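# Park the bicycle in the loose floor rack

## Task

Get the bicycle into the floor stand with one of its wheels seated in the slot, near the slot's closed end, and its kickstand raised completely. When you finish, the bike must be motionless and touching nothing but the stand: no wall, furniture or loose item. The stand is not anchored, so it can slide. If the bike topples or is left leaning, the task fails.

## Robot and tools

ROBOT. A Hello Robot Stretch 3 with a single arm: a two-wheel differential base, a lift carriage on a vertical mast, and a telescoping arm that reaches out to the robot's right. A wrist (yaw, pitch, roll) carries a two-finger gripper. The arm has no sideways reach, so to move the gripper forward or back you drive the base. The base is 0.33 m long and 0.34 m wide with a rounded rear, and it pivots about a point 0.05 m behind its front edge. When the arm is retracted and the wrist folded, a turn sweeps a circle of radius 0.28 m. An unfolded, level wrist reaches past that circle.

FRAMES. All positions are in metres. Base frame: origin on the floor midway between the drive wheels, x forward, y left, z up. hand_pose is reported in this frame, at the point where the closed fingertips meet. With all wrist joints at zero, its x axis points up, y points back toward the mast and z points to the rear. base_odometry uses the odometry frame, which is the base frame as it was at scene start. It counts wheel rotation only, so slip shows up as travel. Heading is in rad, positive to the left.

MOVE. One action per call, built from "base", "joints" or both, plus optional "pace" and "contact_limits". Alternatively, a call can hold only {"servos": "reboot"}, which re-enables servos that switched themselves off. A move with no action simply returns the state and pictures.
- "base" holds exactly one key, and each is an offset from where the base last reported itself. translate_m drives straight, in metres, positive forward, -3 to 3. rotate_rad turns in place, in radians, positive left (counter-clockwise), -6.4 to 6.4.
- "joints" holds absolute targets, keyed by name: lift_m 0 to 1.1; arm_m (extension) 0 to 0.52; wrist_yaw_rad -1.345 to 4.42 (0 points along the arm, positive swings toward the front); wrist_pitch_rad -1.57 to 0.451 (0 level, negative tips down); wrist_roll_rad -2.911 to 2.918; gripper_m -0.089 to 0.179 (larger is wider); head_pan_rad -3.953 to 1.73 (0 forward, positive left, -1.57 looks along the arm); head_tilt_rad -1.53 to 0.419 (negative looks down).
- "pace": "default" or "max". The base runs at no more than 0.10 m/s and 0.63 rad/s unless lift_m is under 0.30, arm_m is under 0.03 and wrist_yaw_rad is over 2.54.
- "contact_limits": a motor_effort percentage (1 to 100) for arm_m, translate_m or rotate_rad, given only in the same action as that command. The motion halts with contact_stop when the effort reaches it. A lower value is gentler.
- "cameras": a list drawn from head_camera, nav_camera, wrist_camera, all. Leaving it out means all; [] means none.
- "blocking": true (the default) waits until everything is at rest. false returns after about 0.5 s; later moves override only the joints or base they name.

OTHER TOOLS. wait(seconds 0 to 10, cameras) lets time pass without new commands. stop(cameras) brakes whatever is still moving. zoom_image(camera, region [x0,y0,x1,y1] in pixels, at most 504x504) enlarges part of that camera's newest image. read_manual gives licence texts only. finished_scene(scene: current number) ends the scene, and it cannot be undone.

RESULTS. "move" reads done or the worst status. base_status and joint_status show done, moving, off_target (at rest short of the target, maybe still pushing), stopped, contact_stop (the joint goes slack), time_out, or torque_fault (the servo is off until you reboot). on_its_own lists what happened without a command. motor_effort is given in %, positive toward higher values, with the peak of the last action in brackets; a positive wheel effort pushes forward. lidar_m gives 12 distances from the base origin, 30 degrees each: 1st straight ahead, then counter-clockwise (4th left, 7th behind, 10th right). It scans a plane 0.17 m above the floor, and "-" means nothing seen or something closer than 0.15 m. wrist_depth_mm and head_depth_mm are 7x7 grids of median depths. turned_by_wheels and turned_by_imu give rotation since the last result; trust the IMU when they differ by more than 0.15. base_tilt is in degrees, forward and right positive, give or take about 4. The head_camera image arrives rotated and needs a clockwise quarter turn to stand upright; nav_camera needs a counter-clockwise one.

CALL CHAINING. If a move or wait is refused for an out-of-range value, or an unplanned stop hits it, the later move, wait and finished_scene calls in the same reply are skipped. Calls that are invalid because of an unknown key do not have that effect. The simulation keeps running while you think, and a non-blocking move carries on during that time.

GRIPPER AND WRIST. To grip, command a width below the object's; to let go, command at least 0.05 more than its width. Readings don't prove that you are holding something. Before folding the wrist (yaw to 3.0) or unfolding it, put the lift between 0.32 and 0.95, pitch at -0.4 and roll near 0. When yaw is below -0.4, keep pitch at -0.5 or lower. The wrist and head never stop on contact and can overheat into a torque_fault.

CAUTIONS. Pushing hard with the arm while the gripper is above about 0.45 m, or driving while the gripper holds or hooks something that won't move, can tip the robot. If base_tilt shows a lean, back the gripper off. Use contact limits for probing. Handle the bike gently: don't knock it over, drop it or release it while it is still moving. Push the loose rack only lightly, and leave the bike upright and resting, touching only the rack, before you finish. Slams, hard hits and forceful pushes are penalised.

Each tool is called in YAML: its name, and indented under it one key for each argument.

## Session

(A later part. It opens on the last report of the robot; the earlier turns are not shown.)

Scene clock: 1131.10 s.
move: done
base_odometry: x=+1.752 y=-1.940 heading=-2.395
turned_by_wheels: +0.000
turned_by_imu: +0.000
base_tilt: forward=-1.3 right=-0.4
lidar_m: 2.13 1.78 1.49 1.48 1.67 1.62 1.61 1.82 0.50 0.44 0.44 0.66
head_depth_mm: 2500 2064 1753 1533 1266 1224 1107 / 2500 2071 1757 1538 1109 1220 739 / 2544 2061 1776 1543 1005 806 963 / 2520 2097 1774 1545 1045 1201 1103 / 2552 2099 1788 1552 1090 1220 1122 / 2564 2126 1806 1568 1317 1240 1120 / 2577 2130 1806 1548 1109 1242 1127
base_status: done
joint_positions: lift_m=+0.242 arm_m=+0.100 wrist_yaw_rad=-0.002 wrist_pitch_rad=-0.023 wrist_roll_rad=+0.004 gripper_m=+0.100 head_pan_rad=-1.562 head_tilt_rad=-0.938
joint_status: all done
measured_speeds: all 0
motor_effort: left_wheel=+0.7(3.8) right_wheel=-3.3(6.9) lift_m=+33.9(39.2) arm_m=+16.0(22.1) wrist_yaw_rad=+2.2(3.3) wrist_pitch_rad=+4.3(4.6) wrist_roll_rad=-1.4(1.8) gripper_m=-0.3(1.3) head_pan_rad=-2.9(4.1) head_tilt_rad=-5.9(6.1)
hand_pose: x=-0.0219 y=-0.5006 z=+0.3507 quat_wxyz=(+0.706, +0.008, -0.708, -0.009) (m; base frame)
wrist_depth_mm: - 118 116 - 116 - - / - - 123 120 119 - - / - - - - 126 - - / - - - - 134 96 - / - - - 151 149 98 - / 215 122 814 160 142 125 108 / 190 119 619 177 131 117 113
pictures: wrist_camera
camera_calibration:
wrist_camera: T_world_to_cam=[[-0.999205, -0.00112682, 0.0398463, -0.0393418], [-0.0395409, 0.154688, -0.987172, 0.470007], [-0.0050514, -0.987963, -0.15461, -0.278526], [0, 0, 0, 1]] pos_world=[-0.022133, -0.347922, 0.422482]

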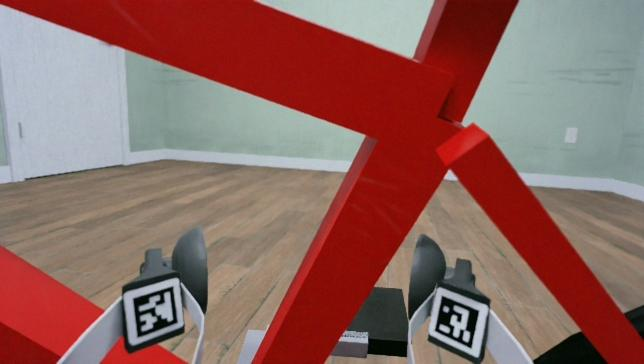

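move:
  joints: {"arm_m": 0.19}
  contact_limits: {"arm_m": 35}
  cameras: ["head_camera", "wrist_camera"]

Scene clock: 1138.63 s.
move: done
base_odometry: x=+1.752 y=-1.940 heading=-2.395
turned_by_wheels: +0.000
turned_by_imu: +0.000
base_tilt: forward=-1.3 right=-0.4
lidar_m: 2.14 1.78 1.49 1.49 1.67 1.62 1.61 1.81 0.50 0.43 0.44 0.66
head_depth_mm: 2487 2050 1747 1525 1271 1219 1106 / 2510 2081 1757 1546 1111 1206 741 / 2521 2083 1771 1544 849 861 964 / 2514 2090 1779 1552 933 1212 1106 / 2526 2100 1782 1554 1097 1218 1120 / 2556 2116 1797 1564 1320 1244 1121 / 2568 2124 1810 1518 1110 1244 1126
base_status: not commanded
joint_positions: lift_m=+0.242 arm_m=+0.190 wrist_yaw_rad=-0.020 wrist_pitch_rad=-0.038 wrist_roll_rad=+0.004 gripper_m=+0.100 head_pan_rad=-1.562 head_tilt_rad=-0.938
joint_status: all done
measured_speeds: all 0
on_its_own: wrist_yaw_rad is at rest, and its effort (+17.2) is outside its rest range (-9 to +9)
motor_effort: left_wheel=-2.2(2.6) right_wheel=+6.3(6.3) lift_m=+32.3(34.2) arm_m=+17.6(23.9) wrist_yaw_rad=+17.2(19.1) wrist_pitch_rad=+7.0(7.3) wrist_roll_rad=-1.5(1.8) gripper_m=-1.3(2.6) head_pan_rad=-3.3(3.9) head_tilt_rad=-5.0(6.1)
contact_limits: arm_m 35 (drawing in: default 34, maximum 55; extending or still: default 43, maximum 70)
hand_pose: x=-0.0265 y=-0.5901 z=+0.3470 quat_wxyz=(+0.706, +0.006, -0.708, -0.021) (m; base frame)
wrist_depth_mm: - - - - - - - / - - - - - - - / - - - - - - - / - - - - - - - / - - - - - - - / 791 122 780 - - - - / 607 119 626 75 - - 659
pictures: head_camera (sideways), wrist_camera
camera_calibration:
head_camera: T_world_to_cam=[[0.039297, 0.809776, -0.585421, 0.78758], [0.998797, -0.014633, 0.0468043, -0.0643855], [0.0293346, -0.586556, -0.809377, 1.01444], [0, 0, 0, 1]] pos_world=[0.00360051, -0.0436811, 1.28514]
wrist_camera: T_world_to_cam=[[-0.999073, 0.0164312, 0.0397864, -0.0335368], [-0.0364355, 0.169376, -0.984878, 0.488042], [-0.0229216, -0.985414, -0.16862, -0.361643], [0, 0, 0, 1]] pos_world=[-0.0240131, -0.43848, 0.421016]

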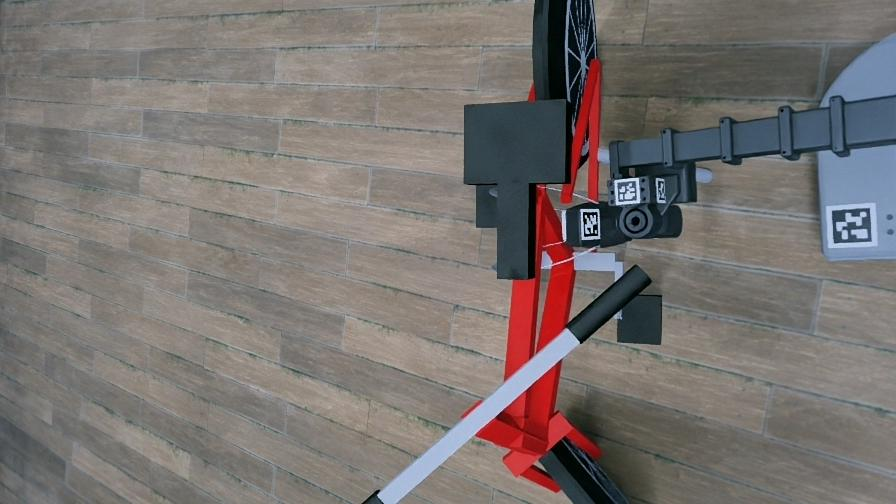

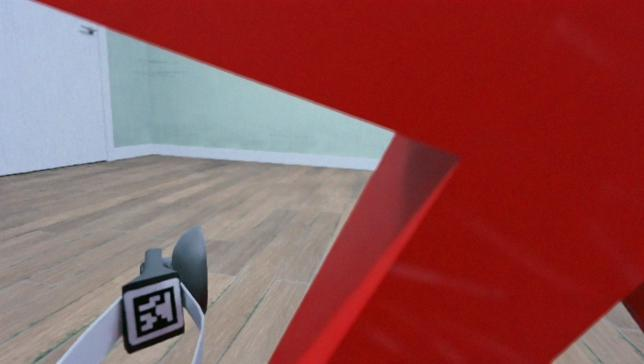

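move:
  base: {"translate_m": -0.012}
  cameras: []

move:
  joints: {"gripper_m": -0.02}
  cameras: ["head_camera", "wrist_camera"]

Scene clock: 1145.13 s.
move: done
base_odometry: x=+1.760 y=-1.932 heading=-2.395
turned_by_wheels: +0.000
turned_by_imu: +0.000
base_tilt: forward=-1.3 right=-0.5
lidar_m: 2.15 1.78 1.49 1.49 1.67 1.61 1.60 1.80 0.49 0.44 0.44 0.67
head_depth_mm: 2482 2059 1745 1534 1266 1224 1109 / 2498 2066 1758 1541 1116 1203 741 / 2525 2081 1770 1544 849 862 962 / 2517 2101 1778 1557 926 1217 1102 / 2570 2103 1785 1556 1090 1217 1122 / 2564 2110 1795 1565 1320 1237 1124 / 2587 2129 1808 1518 1096 1241 1127
base_status: done
joint_positions: lift_m=+0.242 arm_m=+0.190 wrist_yaw_rad=-0.003 wrist_pitch_rad=-0.025 wrist_roll_rad=+0.004 gripper_m=+0.100 head_pan_rad=-1.562 head_tilt_rad=-0.938
joint_status: not commanded
measured_speeds: all 0
motor_effort: left_wheel=+0.9(8.7) right_wheel=-3.5(5.7) lift_m=+30.7(32.0) arm_m=+8.6(11.5) wrist_yaw_rad=+3.2(17.2) wrist_pitch_rad=+4.7(7.1) wrist_roll_rad=-1.5(1.8) gripper_m=+0.1(1.8) head_pan_rad=-3.4(4.2) head_tilt_rad=-5.5(5.9)
contact_limits: arm_m 35 (drawing in: default 34, maximum 55; extending or still: default 43, maximum 70)
hand_pose: x=-0.0222 y=-0.5905 z=+0.3503 quat_wxyz=(+0.706, +0.008, -0.708, -0.010) (m; base frame)
wrist_depth_mm: - - - - - - - / - - - - - - - / - - - - - - - / - - - - - - - / - - - - - - - / 814 122 140 - - - - / 625 119 - - - - -
pictures: none
No camera images: "cameras" was empty.

Scene clock: 1146.87 s.
move: done
base_odometry: x=+1.760 y=-1.932 heading=-2.395
turned_by_wheels: +0.000
turned_by_imu: +0.000
base_tilt: forward=-1.3 right=-0.5
lidar_m: 2.15 1.79 1.49 1.48 1.67 1.61 1.60 1.81 0.50 0.44 0.44 0.67
head_depth_mm: 2478 2058 1759 1529 1270 1217 1110 / 2522 2065 1761 1540 1111 1205 740 / 2507 2075 1759 1542 849 863 965 / 2536 2076 1773 1550 932 1212 1103 / 2541 2115 1772 1560 1089 1219 1118 / 2535 2118 1794 1560 1321 1244 1120 / 2571 2127 1800 1514 1094 1244 1125
base_status: not commanded
joint_positions: lift_m=+0.242 arm_m=+0.190 wrist_yaw_rad=-0.005 wrist_pitch_rad=-0.025 wrist_roll_rad=+0.015 gripper_m=-0.018 head_pan_rad=-1.562 head_tilt_rad=-0.938
joint_status: all done
measured_speeds: all 0
motor_effort: left_wheel=+1.3(1.4) right_wheel=+0.6(3.6) lift_m=+29.8(31.5) arm_m=+5.4(9.4) wrist_yaw_rad=+4.4(4.9) wrist_pitch_rad=+4.5(4.8) wrist_roll_rad=-4.9(5.2) gripper_m=-31.0(99.7) head_pan_rad=-3.4(4.3) head_tilt_rad=-5.6(6.0)
contact_limits: arm_m 35 (drawing in: default 34, maximum 55; extending or still: default 43, maximum 70)
hand_pose: x=-0.0226 y=-0.5905 z=+0.3502 quat_wxyz=(+0.702, +0.007, -0.712, -0.011) (m; base frame)
wrist_depth_mm: - - - - - - - / - - - - - - - / - - - - - - - / - - - - - - - / - - - - - - - / 826 817 129 - - - - / 664 116 - - - - -
pictures: head_camera (sideways), wrist_camera
camera_calibration:
head_camera: T_world_to_cam=[[0.0392986, 0.809785, -0.58541, 0.787565], [0.998797, -0.0146358, 0.046804, -0.0643851], [0.0293332, -0.586545, -0.809385, 1.01445], [0, 0, 0, 1]] pos_world=[0.00360041, -0.0436809, 1.28514]
wrist_camera: T_world_to_cam=[[-0.99957, 0.00199994, 0.0292623, -0.0346279], [-0.0285901, 0.156319, -0.987293, 0.484746], [-0.00654878, -0.987705, -0.156194, -0.366791], [0, 0, 0, 1]] pos_world=[-0.0231561, -0.437987, 0.422309]

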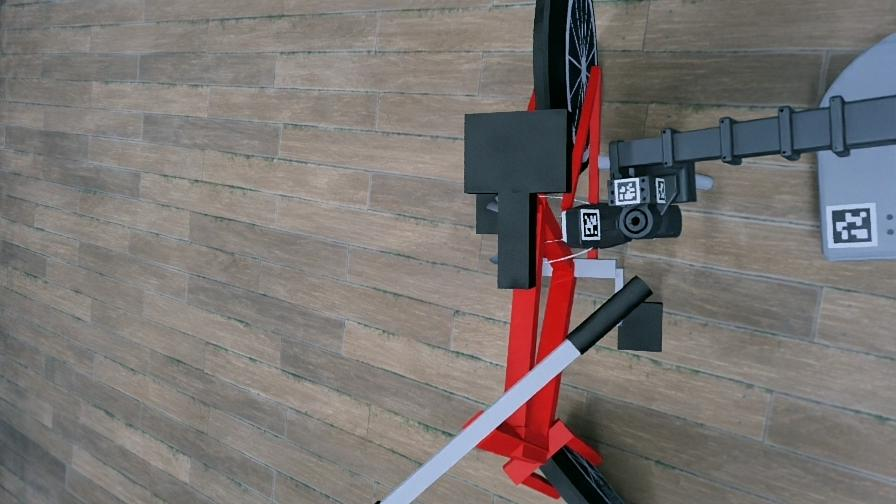

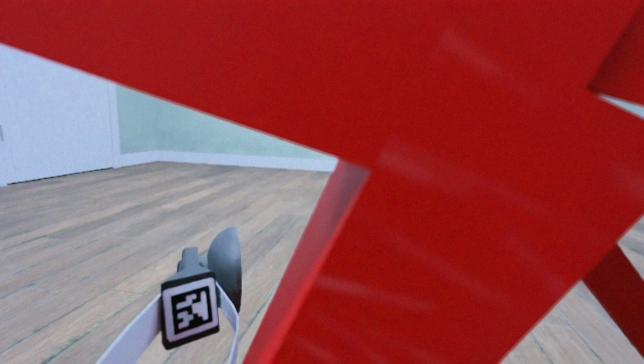

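move:
  joints: {"arm_m": 0.22}
  contact_limits: {"arm_m": 50}
  cameras: ["head_camera"]

Scene clock: 1155.07 s.
move: done
base_odometry: x=+1.760 y=-1.932 heading=-2.396
turned_by_wheels: -0.001
turned_by_imu: -0.002
base_tilt: forward=-1.3 right=-0.5
lidar_m: 2.15 1.79 1.49 1.49 1.67 1.61 1.60 1.79 0.50 0.43 0.44 0.68
head_depth_mm: 2486 2064 1754 1532 1176 1222 1103 / 2508 2061 1762 1537 1181 1205 732 / 2526 2092 1777 892 884 1179 963 / 2550 2093 1780 1550 1143 1226 1103 / 2533 2108 1790 1558 1150 1218 1119 / 2561 2119 1800 1482 1338 1243 1120 / 2561 2129 1803 1540 1206 1243 1125
base_status: not commanded
joint_positions: lift_m=+0.242 arm_m=+0.220 wrist_yaw_rad=-0.010 wrist_pitch_rad=+0.013 wrist_roll_rad=+0.031 gripper_m=-0.016 head_pan_rad=-1.562 head_tilt_rad=-0.938
joint_status: all done
measured_speeds: all 0
motor_effort: left_wheel=-5.9(6.2) right_wheel=+13.4(13.6) lift_m=+28.5(29.6) arm_m=+24.0(33.5) wrist_yaw_rad=+8.4(16.2) wrist_pitch_rad=-2.5(5.3) wrist_roll_rad=-10.2(10.5) gripper_m=-19.5(20.8) head_pan_rad=-3.3(4.2) head_tilt_rad=-5.2(6.1)
contact_limits: arm_m 50 (drawing in: default 34, maximum 55; extending or still: default 43, maximum 70)
hand_pose: x=-0.0239 y=-0.6215 z=+0.3600 quat_wxyz=(+0.697, -0.008, -0.717, +0.001) (m; base frame)
wrist_depth_mm: - - - - - - - / - - - - - - - / - - - - - - - / - - - - - - - / - - 153 - - - - / 925 - 127 - - - - / 729 108 - 55 - - -
pictures: head_camera (sideways)
camera_calibration:
head_camera: T_world_to_cam=[[0.0392984, 0.80981, -0.585374, 0.787518], [0.998797, -0.0146379, 0.046803, -0.0643838], [0.0293329, -0.586509, -0.809411, 1.01448], [0, 0, 0, 1]] pos_world=[0.00360041, -0.0436802, 1.28514]

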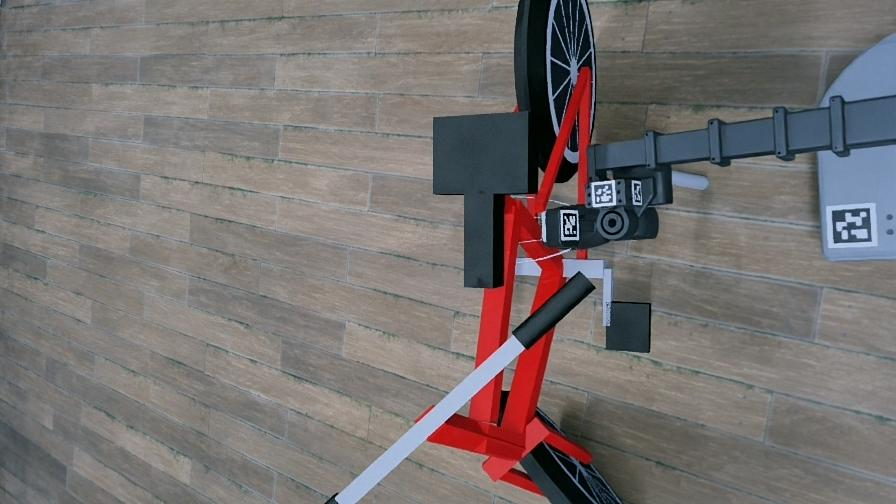

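move:
  joints: {"arm_m": 0.235}
  contact_limits: {"arm_m": 50}
  cameras: ["head_camera", "nav_camera"]

Scene clock: 1160.53 s.
move: done
base_odometry: x=+1.760 y=-1.932 heading=-2.396
turned_by_wheels: +0.000
turned_by_imu: +0.000
base_tilt: forward=-1.3 right=-0.5
lidar_m: 2.14 1.79 1.49 1.49 1.67 1.61 1.60 1.80 0.50 0.44 0.44 0.69
head_depth_mm: 2484 2054 1760 1537 1202 1217 1108 / 2509 2066 1771 1514 1161 1210 732 / 2513 2089 1774 889 883 1184 964 / 2504 2089 1776 962 1090 1229 1102 / 2554 2114 1790 1553 1310 1228 1119 / 2563 2105 1803 1026 1363 1239 1124 / 2595 2116 1803 1540 1173 1246 1124
base_status: not commanded
joint_positions: lift_m=+0.242 arm_m=+0.235 wrist_yaw_rad=-0.006 wrist_pitch_rad=+0.029 wrist_roll_rad=+0.033 gripper_m=-0.016 head_pan_rad=-1.562 head_tilt_rad=-0.938
joint_status: all done
measured_speeds: all 0
motor_effort: left_wheel=-5.8(6.2) right_wheel=+12.7(13.7) lift_m=+26.9(28.4) arm_m=+23.0(28.6) wrist_yaw_rad=+5.2(9.6) wrist_pitch_rad=-5.3(5.4) wrist_roll_rad=-11.4(11.4) gripper_m=-20.3(20.4) head_pan_rad=-3.5(3.7) head_tilt_rad=-5.0(5.8)
contact_limits: arm_m 50 (drawing in: default 34, maximum 55; extending or still: default 43, maximum 70)
hand_pose: x=-0.0229 y=-0.6368 z=+0.3640 quat_wxyz=(+0.695, -0.012, -0.718, +0.008) (m; base frame)
wrist_depth_mm: - - - - - - - / - - - - - - - / - - - - - - - / - - - - - - - / - - - - - - - / 970 - 128 55 - - - / 760 116 - 58 57 699 -
pictures: head_camera (sideways), nav_camera (sideways)
camera_calibration:
head_camera: T_world_to_cam=[[0.0392983, 0.80981, -0.585374, 0.787518], [0.998797, -0.0146377, 0.046803, -0.0643838], [0.029333, -0.586509, -0.809411, 1.01448], [0, 0, 0, 1]] pos_world=[0.00360041, -0.0436802, 1.28514]
nav_camera: T_world_to_cam=[[0.0111946, -0.809316, 0.587266, -0.720397], [-0.998136, -0.0442792, -0.0419947, 0.113304], [0.0599907, -0.585701, -0.808304, 1.00754], [0, 0, 0, 1]] pos_world=[0.0607146, 0.0121069, 1.24222]

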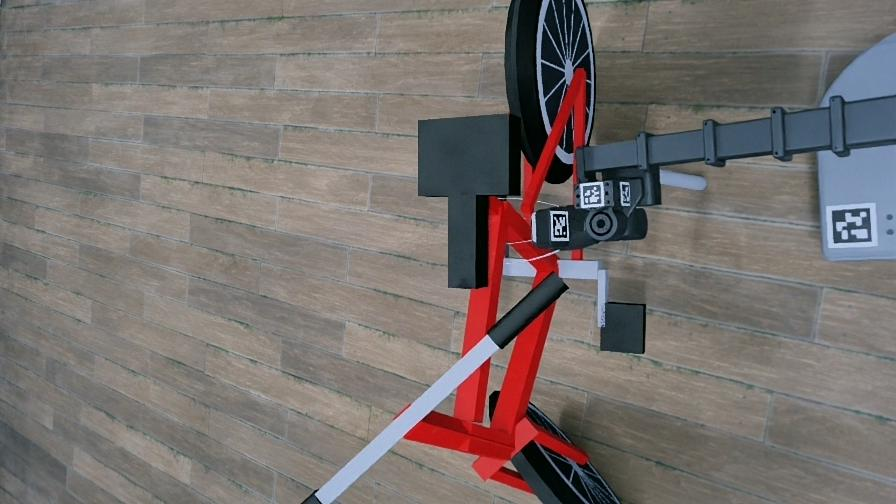

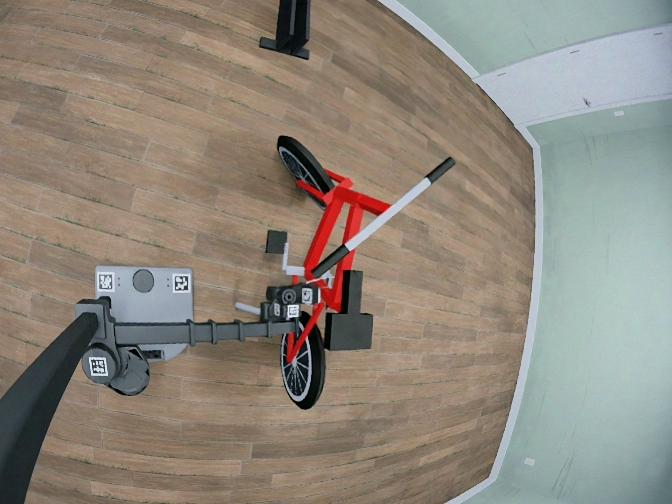

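move:
  joints: {"arm_m": 0.24, "head_pan_rad": -0.75, "head_tilt_rad": -0.65}
  cameras: ["head_camera"]

zoom_image:
  camera: "head_camera"
  region: [350, 100, 896, 504]

Scene clock: 1168.43 s.
move: done
base_odometry: x=+1.760 y=-1.932 heading=-2.396
turned_by_wheels: +0.000
turned_by_imu: +0.000
base_tilt: forward=-1.3 right=-0.5
lidar_m: 2.15 1.79 1.49 1.49 1.67 1.61 1.60 1.80 0.51 0.50 0.66 0.69
head_depth_mm: 2707 3102 2584 1951 1603 968 1174 / 2518 2869 2609 2019 1645 1077 1205 / 2371 2648 2614 2026 1655 1307 1205 / 2236 2461 2627 2039 1656 1346 1212 / 2096 2320 2496 2056 1672 1408 1209 / 1984 2169 2385 2072 1641 1412 1221 / 1883 2056 2263 2078 1637 1422 1226
base_status: not commanded
joint_positions: lift_m=+0.242 arm_m=+0.240 wrist_yaw_rad=-0.003 wrist_pitch_rad=+0.033 wrist_roll_rad=+0.035 gripper_m=-0.016 head_pan_rad=-0.758 head_tilt_rad=-0.656
joint_status: all done
measured_speeds: all 0
motor_effort: left_wheel=-5.4(6.2) right_wheel=+11.6(12.7) lift_m=+25.6(26.3) arm_m=+22.2(27.5) wrist_yaw_rad=+2.5(4.9) wrist_pitch_rad=-6.0(6.4) wrist_roll_rad=-12.0(12.2) gripper_m=-20.0(20.7) head_pan_rad=+3.5(9.8) head_tilt_rad=+2.9(4.7)
hand_pose: x=-0.0222 y=-0.6419 z=+0.3652 quat_wxyz=(+0.695, -0.012, -0.719, +0.011) (m; base frame)
wrist_depth_mm: - - - - - - - / - - - - - - - / - - - - - - - / - - - - - - - / - - - - - - - / 986 - 128 - - - - / 783 117 - 58 57 714 -
pictures: head_camera (sideways)
camera_calibration:
head_camera: T_world_to_cam=[[-0.41398, 0.456022, -0.787822, 1.0541], [0.693579, 0.71854, 0.0514606, -0.0686039], [0.589549, -0.525114, -0.613749, 0.756597], [0, 0, 0, 1]] pos_world=[0.0379092, -0.0341002, 1.29834]

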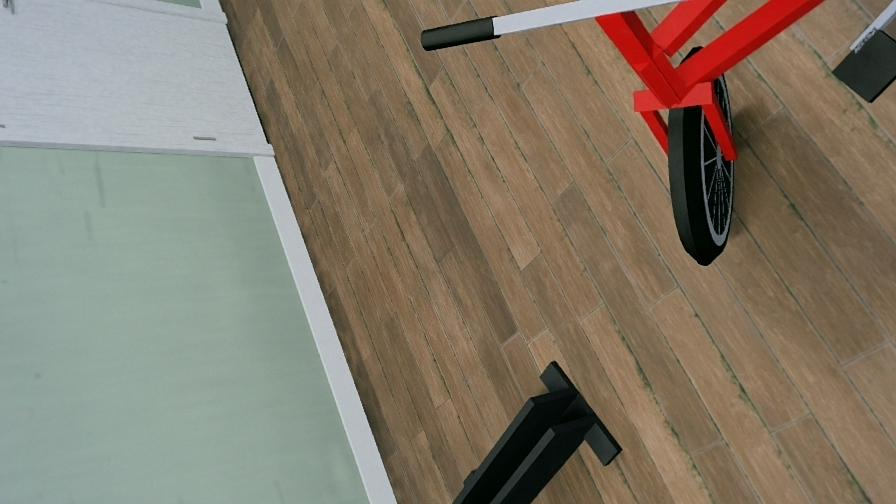

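Region (350, 100, 896, 504) is 546x404 pixels. A region can be at most 504 by 504 pixels.

zoom_image:
  camera: "head_camera"
  region: [440, 340, 660, 504]

Scaled by 2.291 from the camera's 896x504 image, which has a finer 1280x720 frame.

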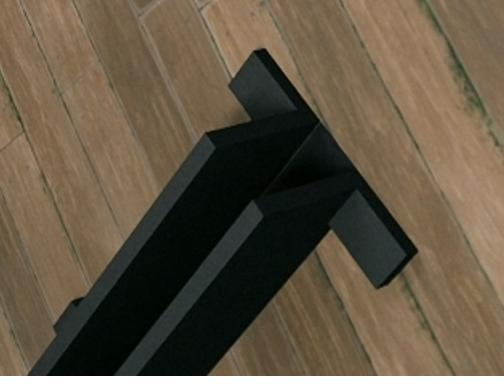

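move:
  base: {"translate_m": 0.06}
  contact_limits: {"translate_m": 40}
  joints: {"head_pan_rad": -1.1, "head_tilt_rad": -0.8}
  cameras: ["head_camera", "nav_camera"]

Scene clock: 1188.43 s.
move: done
base_odometry: x=+1.716 y=-1.972 heading=-2.396
turned_by_wheels: +0.000
turned_by_imu: -0.001
base_tilt: forward=-1.4 right=-0.5
lidar_m: 2.09 1.77 1.48 1.48 1.65 1.66 1.66 1.86 0.49 0.49 0.61 0.61
head_depth_mm: 3040 2631 2082 1733 897 885 799 / 3129 2665 2103 1735 1401 1080 1128 / 3313 2695 2118 1709 1053 1274 1148 / 3097 2710 2141 1713 1068 1309 1155 / 2716 2746 2146 1771 1503 1278 1155 / 2451 2628 2143 1791 1505 1262 1162 / 2243 2460 2176 1788 1516 1318 1169
base_status: done
joint_positions: lift_m=+0.242 arm_m=+0.240 wrist_yaw_rad=+0.004 wrist_pitch_rad=+0.048 wrist_roll_rad=+0.051 gripper_m=-0.016 head_pan_rad=-1.092 head_tilt_rad=-0.790
joint_status: all done
measured_speeds: all 0
motor_effort: left_wheel=-0.1(3.4) right_wheel=+9.5(19.6) lift_m=+23.5(24.5) arm_m=+15.9(22.4) wrist_yaw_rad=-3.8(8.5) wrist_pitch_rad=-8.5(8.9) wrist_roll_rad=-17.2(17.3) gripper_m=-19.3(20.6) head_pan_rad=-4.1(6.6) head_tilt_rad=-4.6(5.4)
contact_limits: translate_m 40 (maximum 100)
hand_pose: x=-0.0205 y=-0.6421 z=+0.3689 quat_wxyz=(+0.689, -0.015, -0.724, +0.018) (m; base frame)
wrist_depth_mm: - - - - 55 - - / - - 55 - - - - / - - - - - - - / - - - - - - - / - - - - 60 60 - / - - 130 - - 122 121 / 808 115 - 61 62 726 124
pictures: head_camera (sideways), nav_camera (sideways)
camera_calibration:
head_camera: T_world_to_cam=[[-0.287876, 0.655053, -0.698594, 0.937037], [0.89374, 0.445819, 0.0497423, -0.067579], [0.34403, -0.610041, -0.713788, 0.888218], [0, 0, 0, 1]] pos_world=[0.0245742, -0.0418319, 1.29197]
nav_camera: T_world_to_cam=[[0.332537, -0.63149, 0.700457, -0.869843], [-0.867084, -0.496838, -0.0362774, 0.105069], [0.370923, -0.595292, -0.712772, 0.881421], [0, 0, 0, 1]] pos_world=[0.0534199, 0.0276078, 1.24135]

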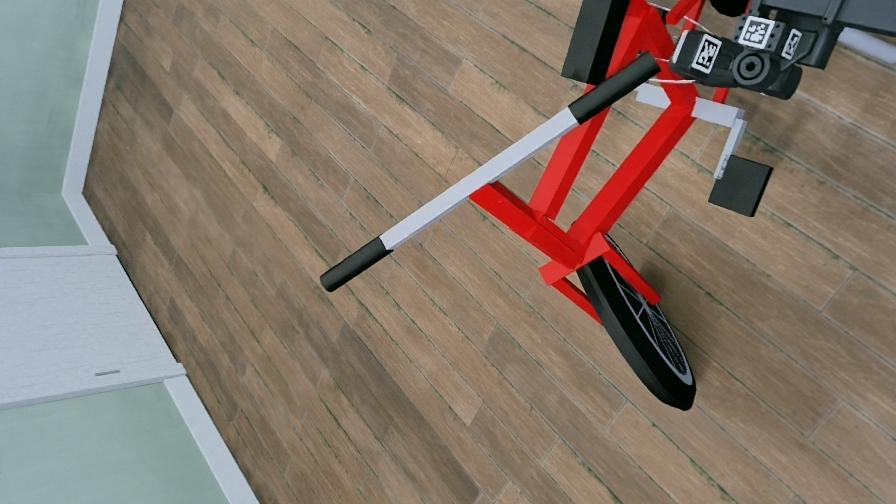

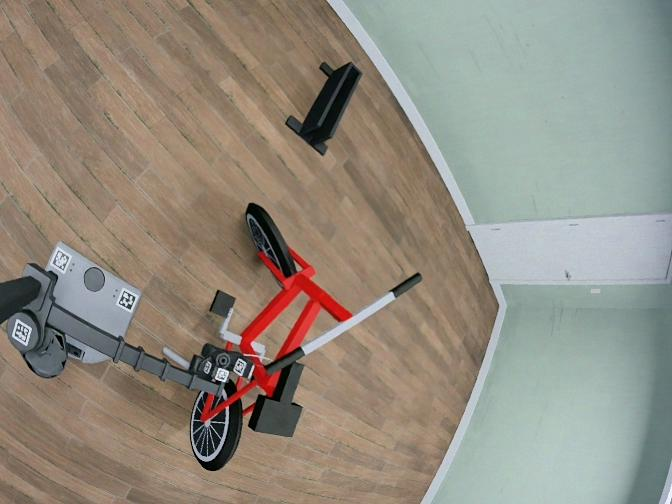

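move:
  joints: {"arm_m": 0.175}
  contact_limits: {"arm_m": 50}
  cameras: ["head_camera"]

Scene clock: 1200.93 s.
move: done
base_odometry: x=+1.716 y=-1.972 heading=-2.396
turned_by_wheels: +0.000
turned_by_imu: +0.000
base_tilt: forward=-1.3 right=-0.5
lidar_m: 2.09 1.77 1.48 1.48 1.65 1.66 1.66 1.87 0.48 0.38 0.38 0.58
head_depth_mm: 3003 2634 2081 1723 1479 814 747 / 3121 2674 2106 1750 1476 848 1091 / 3291 2671 2130 1752 1492 1072 1131 / 3101 2704 2126 1757 983 1279 1152 / 2761 2725 2146 1681 1507 1261 1151 / 2435 2634 2147 1775 1512 1264 1157 / 2253 2451 2168 1788 1525 1318 1164
base_status: not commanded
joint_positions: lift_m=+0.242 arm_m=+0.175 wrist_yaw_rad=-0.010 wrist_pitch_rad=+0.000 wrist_roll_rad=+0.080 gripper_m=-0.016 head_pan_rad=-1.092 head_tilt_rad=-0.790
joint_status: all done
measured_speeds: all 0
on_its_own: wrist_yaw_rad is at rest, and its effort (+9.9) is outside its rest range (-9 to +9)
motor_effort: left_wheel=-4.5(4.9) right_wheel=+11.6(11.8) lift_m=+22.0(23.1) arm_m=-8.4(18.9) wrist_yaw_rad=+9.9(12.6) wrist_pitch_rad=+0.0(8.9) wrist_roll_rad=-26.4(26.7) gripper_m=-19.9(20.7) head_pan_rad=-2.9(4.3) head_tilt_rad=-4.6(5.3)
contact_limits: arm_m 50 (drawing in: default 34, maximum 55; extending or still: default 43, maximum 70); translate_m 40 (maximum 100)
hand_pose: x=-0.0241 y=-0.5762 z=+0.3567 quat_wxyz=(+0.679, -0.004, -0.734, -0.004) (m; base frame)
wrist_depth_mm: - - - - - - - / - - - - - - - / - - - - - - - / - - - - - - - / - - - - - - - / 982 898 - - - - - / 759 116 - - 56 - -
pictures: head_camera (sideways)
camera_calibration:
head_camera: T_world_to_cam=[[-0.287954, 0.655204, -0.69842, 0.936811], [0.893745, 0.445809, 0.0497384, -0.0675738], [0.34395, -0.609887, -0.713958, 0.88844], [0, 0, 0, 1]] pos_world=[0.0245731, -0.0418297, 1.29196]

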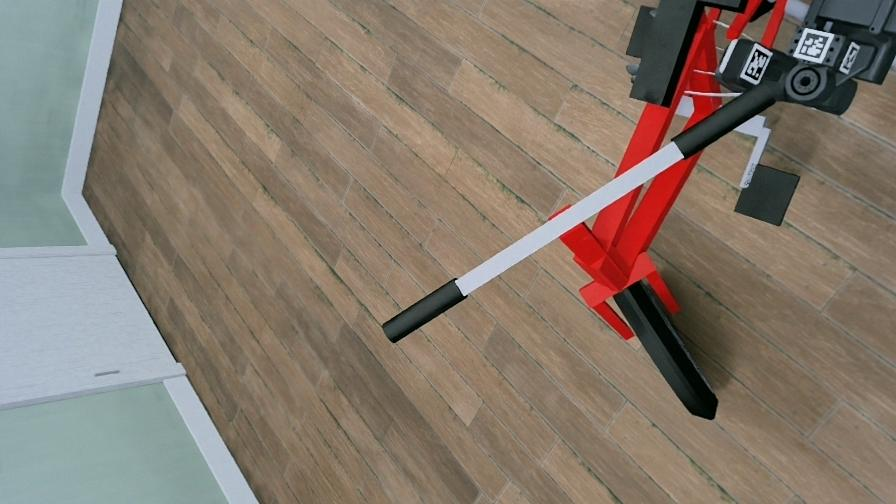

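move:
  joints: {"head_pan_rad": -1.5, "head_tilt_rad": -0.95, "wrist_roll_rad": 0.08}
  cameras: ["head_camera"]

Scene clock: 1204.43 s.
move: off_target
base_odometry: x=+1.716 y=-1.972 heading=-2.396
turned_by_wheels: +0.000
turned_by_imu: +0.000
base_tilt: forward=-1.4 right=-0.5
lidar_m: 2.09 1.77 1.48 1.48 1.65 1.67 1.66 1.86 0.48 0.38 0.38 0.58
head_depth_mm: 2478 2063 1755 1535 1198 1219 1108 / 2502 2073 1762 1540 1039 1186 718 / 2556 2083 1781 1538 902 1154 979 / 2524 2089 1790 1544 938 1228 1100 / 2548 2107 1795 1547 1049 1220 1117 / 2582 2113 1799 1559 1050 1236 1121 / 2583 2133 1805 1511 1136 1228 1125
base_status: not commanded
joint_positions: lift_m=+0.242 arm_m=+0.175 wrist_yaw_rad=-0.014 wrist_pitch_rad=-0.001 wrist_roll_rad=+0.128 gripper_m=-0.016 head_pan_rad=-1.492 head_tilt_rad=-0.938
joint_status: wrist_roll_rad off_target (ended at +0.128, target +0.080); the others done
measured_speeds: all 0
on_its_own: wrist_yaw_rad is at rest, and its effort (+11.1) is outside its rest range (-9 to +9)
motor_effort: left_wheel=-5.1(5.6) right_wheel=+13.8(14.2) lift_m=+20.1(20.8) arm_m=+4.0(4.0) wrist_yaw_rad=+11.1(13.2) wrist_pitch_rad=+0.3(0.3) wrist_roll_rad=-16.1(16.5) gripper_m=-19.3(20.6) head_pan_rad=-3.7(6.7) head_tilt_rad=-5.7(7.2)
contact_limits: arm_m 50 (drawing in: default 34, maximum 55; extending or still: default 43, maximum 70); translate_m 40 (maximum 100)
hand_pose: x=-0.0250 y=-0.5762 z=+0.3564 quat_wxyz=(+0.661, -0.005, -0.751, -0.005) (m; base frame)
wrist_depth_mm: - - - - - - - / - - - - - - - / - - - - - - - / - - - - - - - / - - - - - - - / - - - - - - - / 830 116 - - 56 - -
pictures: head_camera (sideways)
camera_calibration:
head_camera: T_world_to_cam=[[-0.0177264, 0.810286, -0.585767, 0.788377], [0.997352, 0.0556615, 0.0468143, -0.0643897], [0.0705376, -0.583385, -0.809127, 1.01386], [0, 0, 0, 1]] pos_world=[0.00667905, -0.0437559, 1.28516]

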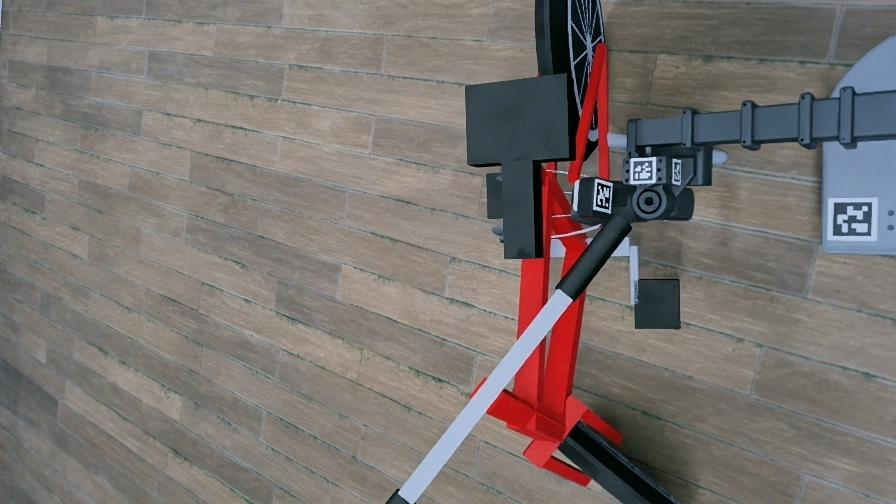

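move:
  joints: {"gripper_m": 0.1}
  cameras: []

move:
  joints: {"arm_m": 0.0}
  cameras: ["head_camera"]

Scene clock: 1208.77 s.
move: done
base_odometry: x=+1.716 y=-1.972 heading=-2.396
turned_by_wheels: +0.000
turned_by_imu: +0.001
base_tilt: forward=-1.3 right=-0.5
lidar_m: 2.09 1.77 1.48 1.48 1.66 1.66 1.66 1.86 0.48 0.39 0.39 0.59
head_depth_mm: 2505 2054 1755 1525 1295 1218 1107 / 2488 2064 1771 1536 834 1174 718 / 2507 2079 1768 1538 904 1162 976 / 2531 2088 1775 1551 899 1211 1106 / 2561 2090 1798 1556 1077 1211 1120 / 2549 2134 1795 1563 981 1238 1125 / 2550 2126 1804 1508 1323 1241 1127
base_status: not commanded
joint_positions: lift_m=+0.242 arm_m=+0.175 wrist_yaw_rad=-0.003 wrist_pitch_rad=-0.025 wrist_roll_rad=+0.086 gripper_m=+0.100 head_pan_rad=-1.492 head_tilt_rad=-0.939
joint_status: all done
measured_speeds: all 0
on_its_own: wrist_roll_rad moved -0.042 to your old target +0.080
motor_effort: left_wheel=-1.0(7.1) right_wheel=+1.1(15.6) lift_m=+26.2(26.2) arm_m=+8.5(16.2) wrist_yaw_rad=+2.6(32.1) wrist_pitch_rad=+4.6(9.3) wrist_roll_rad=-2.3(16.3) gripper_m=+0.5(79.0) head_pan_rad=-3.2(4.2) head_tilt_rad=-4.4(6.4)
contact_limits: arm_m 50 (drawing in: default 34, maximum 55; extending or still: default 43, maximum 70); translate_m 40 (maximum 100)
hand_pose: x=-0.0222 y=-0.5756 z=+0.3503 quat_wxyz=(+0.676, +0.008, -0.737, -0.010) (m; base frame)
wrist_depth_mm: - - - - - - - / - - - - - - - / - - - - - - - / - - - - - - - / - - - - - - - / 934 122 140 - - - - / 738 116 - - - - -
pictures: none
No camera images: "cameras" was empty.

Scene clock: 1211.30 s.
move: done
base_odometry: x=+1.716 y=-1.972 heading=-2.396
turned_by_wheels: +0.000
turned_by_imu: +0.000
base_tilt: forward=-1.3 right=-0.4
lidar_m: 2.09 1.77 1.48 1.48 1.66 1.66 1.66 1.87 0.48 0.39 0.39 0.59
head_depth_mm: 2483 2059 1758 1527 1299 1217 1107 / 2501 2065 1767 1534 835 1221 713 / 2494 2067 1769 1543 958 1181 747 / 2518 2086 1789 1547 901 1215 1104 / 2538 2103 1786 1551 1075 1221 1120 / 2579 2119 1796 1560 981 1241 1124 / 2569 2126 1807 1514 1320 1241 1127
base_status: not commanded
joint_positions: lift_m=+0.242 arm_m=+0.000 wrist_yaw_rad=-0.002 wrist_pitch_rad=-0.024 wrist_roll_rad=+0.085 gripper_m=+0.100 head_pan_rad=-1.492 head_tilt_rad=-0.939
joint_status: all done
measured_speeds: all 0
motor_effort: left_wheel=-1.1(1.7) right_wheel=+1.1(1.4) lift_m=+35.0(36.6) arm_m=-15.1(22.9) wrist_yaw_rad=+1.4(2.9) wrist_pitch_rad=+4.3(4.6) wrist_roll_rad=-1.8(2.3) gripper_m=+0.0(1.4) head_pan_rad=-3.4(4.1) head_tilt_rad=-5.3(6.0)
contact_limits: translate_m 40 (maximum 100)
hand_pose: x=-0.0219 y=-0.4006 z=+0.3506 quat_wxyz=(+0.677, +0.008, -0.736, -0.010) (m; base frame)
wrist_depth_mm: - - - - - - - / - - - - - - - / - - - 204 - - - / - - - 214 181 - - / - - - 234 - 251 239 / 240 122 368 384 143 243 247 / 238 119 278 349 129 119 268
pictures: head_camera (sideways)
camera_calibration:
head_camera: T_world_to_cam=[[-0.0175855, 0.81085, -0.58499, 0.787365], [0.997368, 0.0553888, 0.0467919, -0.0643606], [0.0703431, -0.582627, -0.809689, 1.01459], [0, 0, 0, 1]] pos_world=[0.00666778, -0.04374, 1.28512]

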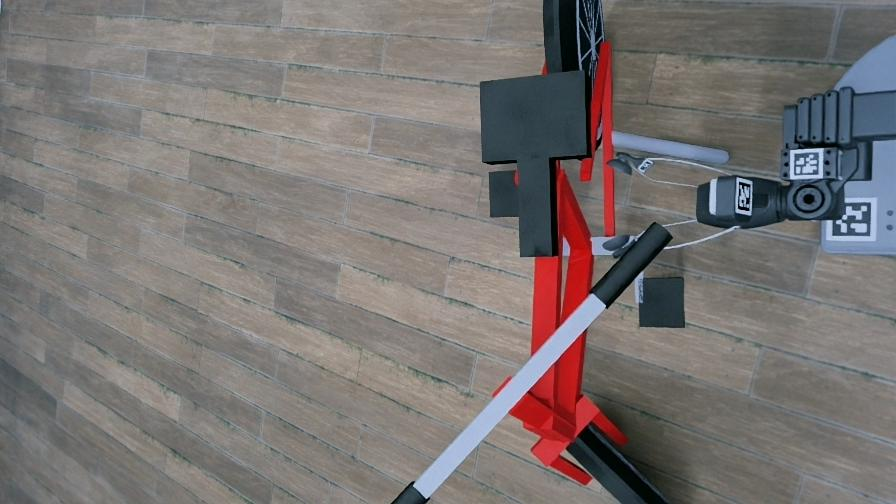

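move:
  joints: {"lift_m": 0.85, "wrist_pitch_rad": -1.57, "wrist_roll_rad": 0.0, "wrist_yaw_rad": 0.7, "gripper_m": 0.14}
  base: {"translate_m": 0.093}
  cameras: []

move:
  joints: {"arm_m": 0.21, "wrist_yaw_rad": 0.7}
  cameras: ["head_camera", "wrist_camera"]

Scene clock: 1230.83 s.
move: done
base_odometry: x=+1.648 y=-2.035 heading=-2.396
turned_by_wheels: +0.000
turned_by_imu: +0.001
base_tilt: forward=-1.3 right=-0.5
lidar_m: 2.00 1.75 1.46 1.46 1.64 1.76 1.75 0.73 0.51 0.38 0.52 0.52
head_depth_mm: 2479 2055 1757 1558 - 1184 1107 / 2491 2073 1758 1541 - - 945 / 2513 2090 1772 1544 - 328 949 / 2533 2083 1783 1555 702 1194 1072 / 2534 2102 1784 1556 992 1241 1118 / 2557 2116 1796 1505 1105 1242 1121 / 2583 2106 1806 1563 1389 1221 1124
base_status: done
joint_positions: lift_m=+0.850 arm_m=+0.000 wrist_yaw_rad=+0.697 wrist_pitch_rad=-1.549 wrist_roll_rad=+0.005 gripper_m=+0.140 head_pan_rad=-1.492 head_tilt_rad=-0.939
joint_status: all done
joint sent to its limit — wrist_pitch_rad, lower limit.
measured_speeds: all 0
motor_effort: left_wheel=+2.4(8.3) right_wheel=+0.8(5.5) lift_m=+36.1(42.7) arm_m=-6.0(15.6) wrist_yaw_rad=+1.8(4.8) wrist_pitch_rad=-1.1(5.0) wrist_roll_rad=-1.8(2.9) gripper_m=+0.3(80.0) head_pan_rad=-3.1(4.2) head_tilt_rad=-5.5(5.9)
hand_pose: x=-0.0335 y=-0.1309 z=+0.7320 quat_wxyz=(+0.643, +0.637, -0.307, -0.294) (m; base frame)
wrist_depth_mm: 813 829 850 834 837 574 853 / 837 845 857 849 858 690 356 / 856 866 869 869 878 874 367 / 879 881 866 738 888 890 904 / 882 883 741 737 914 882 925 / 916 136 756 813 921 143 933 / 109 919 927 928 951 116 945
pictures: none
No camera images: "cameras" was empty.

Scene clock: 1233.63 s.
move: done
base_odometry: x=+1.648 y=-2.035 heading=-2.396
turned_by_wheels: +0.000
turned_by_imu: +0.000
base_tilt: forward=-1.3 right=-0.4
lidar_m: 2.00 1.75 1.46 1.46 1.64 1.76 1.75 0.73 0.51 0.38 0.52 0.52
head_depth_mm: 2495 352 347 1509 833 1214 1106 / 2482 343 389 617 1107 1206 976 / 2511 367 401 480 882 1211 975 / 2525 2097 1779 1551 1039 1199 1104 / 2549 2100 1782 1552 992 1239 1119 / 2568 2113 1794 1507 1104 1239 1125 / 2579 2127 1797 1567 1388 1224 1128
base_status: not commanded
joint_positions: lift_m=+0.850 arm_m=+0.210 wrist_yaw_rad=+0.698 wrist_pitch_rad=-1.550 wrist_roll_rad=+0.005 gripper_m=+0.140 head_pan_rad=-1.492 head_tilt_rad=-0.939
joint_status: all done
measured_speeds: all 0
motor_effort: left_wheel=+1.4(2.6) right_wheel=+0.8(1.1) lift_m=+34.2(36.1) arm_m=+15.7(25.0) wrist_yaw_rad=+2.1(3.6) wrist_pitch_rad=-0.9(1.3) wrist_roll_rad=-1.9(2.3) gripper_m=+0.3(1.1) head_pan_rad=-3.1(4.0) head_tilt_rad=-4.9(6.1)
hand_pose: x=-0.0336 y=-0.3408 z=+0.7320 quat_wxyz=(+0.643, +0.637, -0.307, -0.294) (m; base frame)
wrist_depth_mm: 821 825 209 825 838 841 843 / 843 846 231 611 837 860 863 / 846 867 856 863 880 884 888 / 881 879 879 877 837 367 901 / 873 895 747 914 918 361 912 / 895 137 749 928 913 143 951 / 109 690 761 956 957 116 958
pictures: head_camera (sideways), wrist_camera
camera_calibration:
head_camera: T_world_to_cam=[[-0.017432, 0.810853, -0.58499, 0.787364], [0.997378, 0.0552, 0.0467919, -0.0643606], [0.0702328, -0.582641, -0.809689, 1.01459], [0, 0, 0, 1]] pos_world=[0.0066595, -0.0437401, 1.28512]
wrist_camera: T_world_to_cam=[[-0.741223, -0.671259, -0.000374046, -0.256304], [-0.667167, 0.736643, 0.11066, 0.194902], [-0.074006, 0.0822734, -0.993858, 0.915005], [0, 0, 0, 1]] pos_world=[0.00776958, -0.3909, 0.887722]

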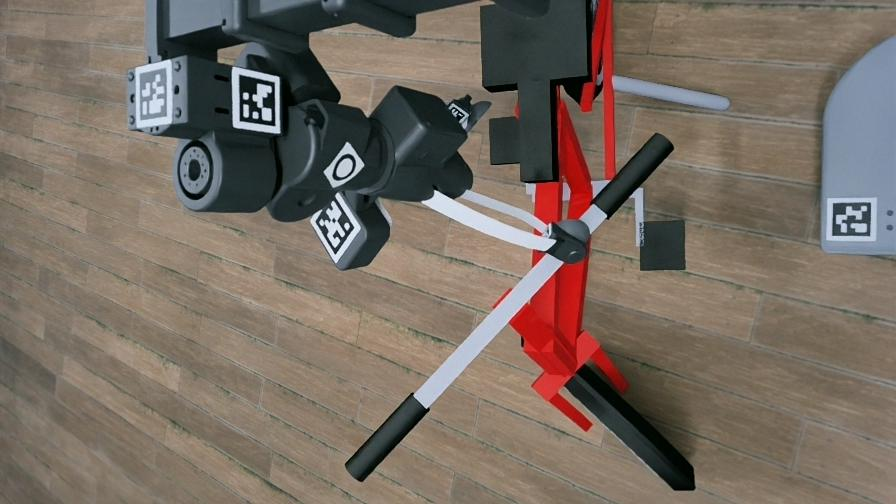

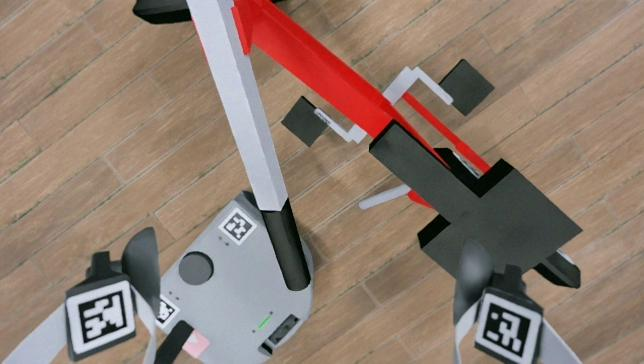

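move:
  joints: {"arm_m": 0.187, "wrist_yaw_rad": 0.85, "lift_m": 0.76}
  base: {"translate_m": 0.02}
  cameras: ["head_camera", "wrist_camera"]

Scene clock: 1243.13 s.
move: done
base_odometry: x=+1.633 y=-2.049 heading=-2.396
turned_by_wheels: +0.000
turned_by_imu: +0.000
base_tilt: forward=-1.3 right=-0.4
lidar_m: 1.98 1.74 1.46 1.45 1.63 1.77 1.77 0.73 0.52 0.38 0.51 0.51
head_depth_mm: 2496 2061 1679 368 334 1171 1107 / 2505 2072 408 468 1128 1188 975 / 2503 2086 1771 460 704 1225 975 / 2535 2084 1776 1472 1002 1211 1104 / 2547 2096 1776 1554 1065 1233 1119 / 2567 2109 1784 1509 1318 1232 1120 / 2567 2115 1808 1568 1389 1218 1125
base_status: done
joint_positions: lift_m=+0.760 arm_m=+0.187 wrist_yaw_rad=+0.847 wrist_pitch_rad=-1.550 wrist_roll_rad=+0.005 gripper_m=+0.140 head_pan_rad=-1.492 head_tilt_rad=-0.939
joint_status: all done
measured_speeds: all 0
motor_effort: left_wheel=+2.2(6.7) right_wheel=+1.0(5.3) lift_m=+16.9(30.4) arm_m=-14.1(21.7) wrist_yaw_rad=+1.6(5.0) wrist_pitch_rad=-1.0(1.3) wrist_roll_rad=-1.9(2.3) gripper_m=+0.0(1.4) head_pan_rad=-3.2(4.0) head_tilt_rad=-4.9(5.7)
hand_pose: x=-0.0356 y=-0.3197 z=+0.6420 quat_wxyz=(+0.663, +0.658, -0.259, -0.245) (m; base frame)
wrist_depth_mm: 746 758 734 138 757 762 765 / 750 760 764 612 773 777 780 / 776 781 778 611 604 791 785 / 789 783 789 799 802 362 811 / 805 811 643 817 811 276 274 / 819 136 679 830 830 143 276 / 109 578 679 843 841 115 290
pictures: head_camera (sideways), wrist_camera
camera_calibration:
head_camera: T_world_to_cam=[[-0.0174221, 0.810853, -0.58499, 0.787364], [0.997379, 0.0551879, 0.0467919, -0.0643606], [0.0702257, -0.582642, -0.809689, 1.01459], [0, 0, 0, 1]] pos_world=[0.00665897, -0.0437401, 1.28512]
wrist_camera: T_world_to_cam=[[-0.633174, -0.774009, -0.000381856, -0.272684], [-0.769265, 0.629238, 0.110865, 0.149894], [-0.0855699, 0.0704903, -0.993835, 0.819487], [0, 0, 0, 1]] pos_world=[0.0127745, -0.363145, 0.797713]

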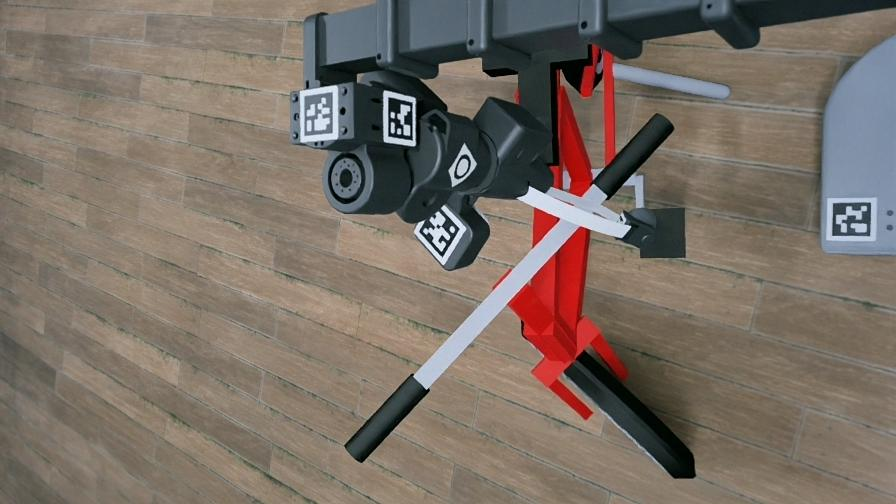

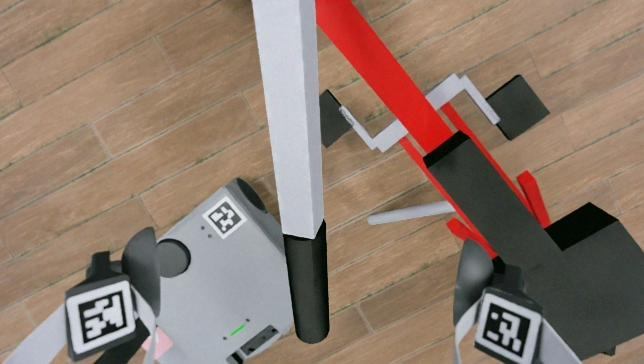

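move:
  joints: {"lift_m": 0.678}
  cameras: []

move:
  joints: {"gripper_m": 0.055}
  cameras: ["head_camera", "wrist_camera"]

Scene clock: 1249.03 s.
move: done
base_odometry: x=+1.633 y=-2.049 heading=-2.396
turned_by_wheels: +0.000
turned_by_imu: +0.000
base_tilt: forward=-1.3 right=-0.5
lidar_m: 1.98 1.74 1.45 1.45 1.63 1.78 1.77 0.73 0.52 0.38 0.51 0.50
head_depth_mm: 2479 2060 1753 486 405 367 336 / 2499 2076 1758 473 910 1193 974 / 2518 2063 1766 499 609 1223 977 / 2529 2087 1779 1548 871 1212 1102 / 2552 2106 1783 1560 1064 1237 1121 / 2567 2109 1789 1507 1314 1240 1121 / 2586 2131 1802 1560 1388 1224 1128
base_status: not commanded
joint_positions: lift_m=+0.678 arm_m=+0.187 wrist_yaw_rad=+0.847 wrist_pitch_rad=-1.550 wrist_roll_rad=+0.005 gripper_m=+0.140 head_pan_rad=-1.492 head_tilt_rad=-0.939
joint_status: all done
measured_speeds: all 0
motor_effort: left_wheel=+1.6(2.4) right_wheel=+1.0(1.2) lift_m=+17.4(21.0) arm_m=-10.9(12.8) wrist_yaw_rad=+2.8(3.1) wrist_pitch_rad=-1.0(1.3) wrist_roll_rad=-1.8(2.3) gripper_m=+0.4(1.0) head_pan_rad=-3.2(4.0) head_tilt_rad=-5.5(5.8)
hand_pose: x=-0.0356 y=-0.3197 z=+0.5600 quat_wxyz=(+0.663, +0.658, -0.259, -0.245) (m; base frame)
wrist_depth_mm: 666 667 - 680 683 678 692 / 685 684 72 685 684 688 695 / 690 698 78 535 536 479 711 / 708 710 - 100 712 190 723 / 710 718 97 106 731 196 193 / 718 136 580 733 746 140 197 / 109 576 587 761 770 115 204
pictures: none
No camera images: "cameras" was empty.

Scene clock: 1250.40 s.
move: done
base_odometry: x=+1.633 y=-2.049 heading=-2.396
turned_by_wheels: +0.000
turned_by_imu: +0.000
base_tilt: forward=-1.3 right=-0.4
lidar_m: 1.98 1.74 1.46 1.45 1.63 1.77 1.77 0.74 0.52 0.38 0.51 0.50
head_depth_mm: 2471 2050 1753 485 405 367 336 / 2505 2079 1756 474 908 1191 975 / 2509 2087 1769 499 629 1210 973 / 2522 2091 1781 1555 1021 1211 1103 / 2564 2093 1789 1551 1065 1236 1122 / 2561 2125 1804 1511 1317 1234 1124 / 2588 2139 1805 1566 1393 1223 1129
base_status: not commanded
joint_positions: lift_m=+0.678 arm_m=+0.187 wrist_yaw_rad=+0.847 wrist_pitch_rad=-1.550 wrist_roll_rad=+0.005 gripper_m=+0.055 head_pan_rad=-1.492 head_tilt_rad=-0.939
joint_status: all done
measured_speeds: all 0
motor_effort: left_wheel=+1.6(2.4) right_wheel=+1.1(1.2) lift_m=+18.6(18.9) arm_m=-9.5(11.6) wrist_yaw_rad=+2.9(3.8) wrist_pitch_rad=-1.0(1.4) wrist_roll_rad=-1.9(2.3) gripper_m=+0.2(79.7) head_pan_rad=-2.9(4.0) head_tilt_rad=-4.6(5.8)
hand_pose: x=-0.0356 y=-0.3197 z=+0.5600 quat_wxyz=(+0.663, +0.658, -0.259, -0.245) (m; base frame)
wrist_depth_mm: 676 673 - 688 677 682 691 / 678 684 72 687 691 689 693 / 691 687 78 527 536 485 716 / 708 717 - 100 716 191 721 / 718 719 98 97 718 199 193 / 735 575 125 113 143 748 198 / 751 110 124 120 125 246 208
pictures: head_camera (sideways), wrist_camera
camera_calibration:
head_camera: T_world_to_cam=[[-0.0174223, 0.810853, -0.58499, 0.787364], [0.997379, 0.055188, 0.0467919, -0.0643606], [0.0702258, -0.582642, -0.80969, 1.01459], [0, 0, 0, 1]] pos_world=[0.00665898, -0.0437401, 1.28512]
wrist_camera: T_world_to_cam=[[-0.633172, -0.774011, -0.000383394, -0.272715], [-0.769263, 0.629233, 0.110905, 0.158951], [-0.0856003, 0.0705168, -0.993831, 0.737991], [0, 0, 0, 1]] pos_world=[0.0127715, -0.363142, 0.715706]

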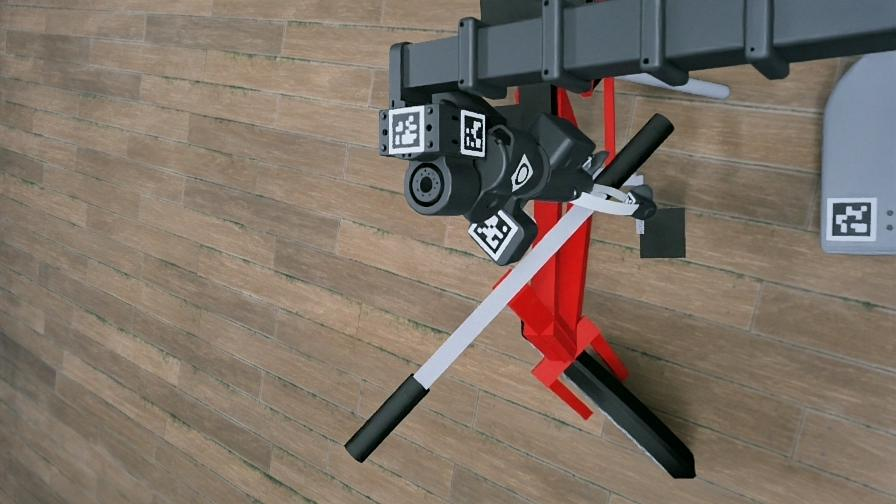

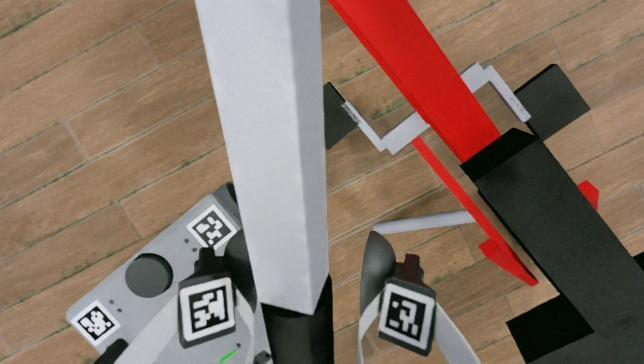

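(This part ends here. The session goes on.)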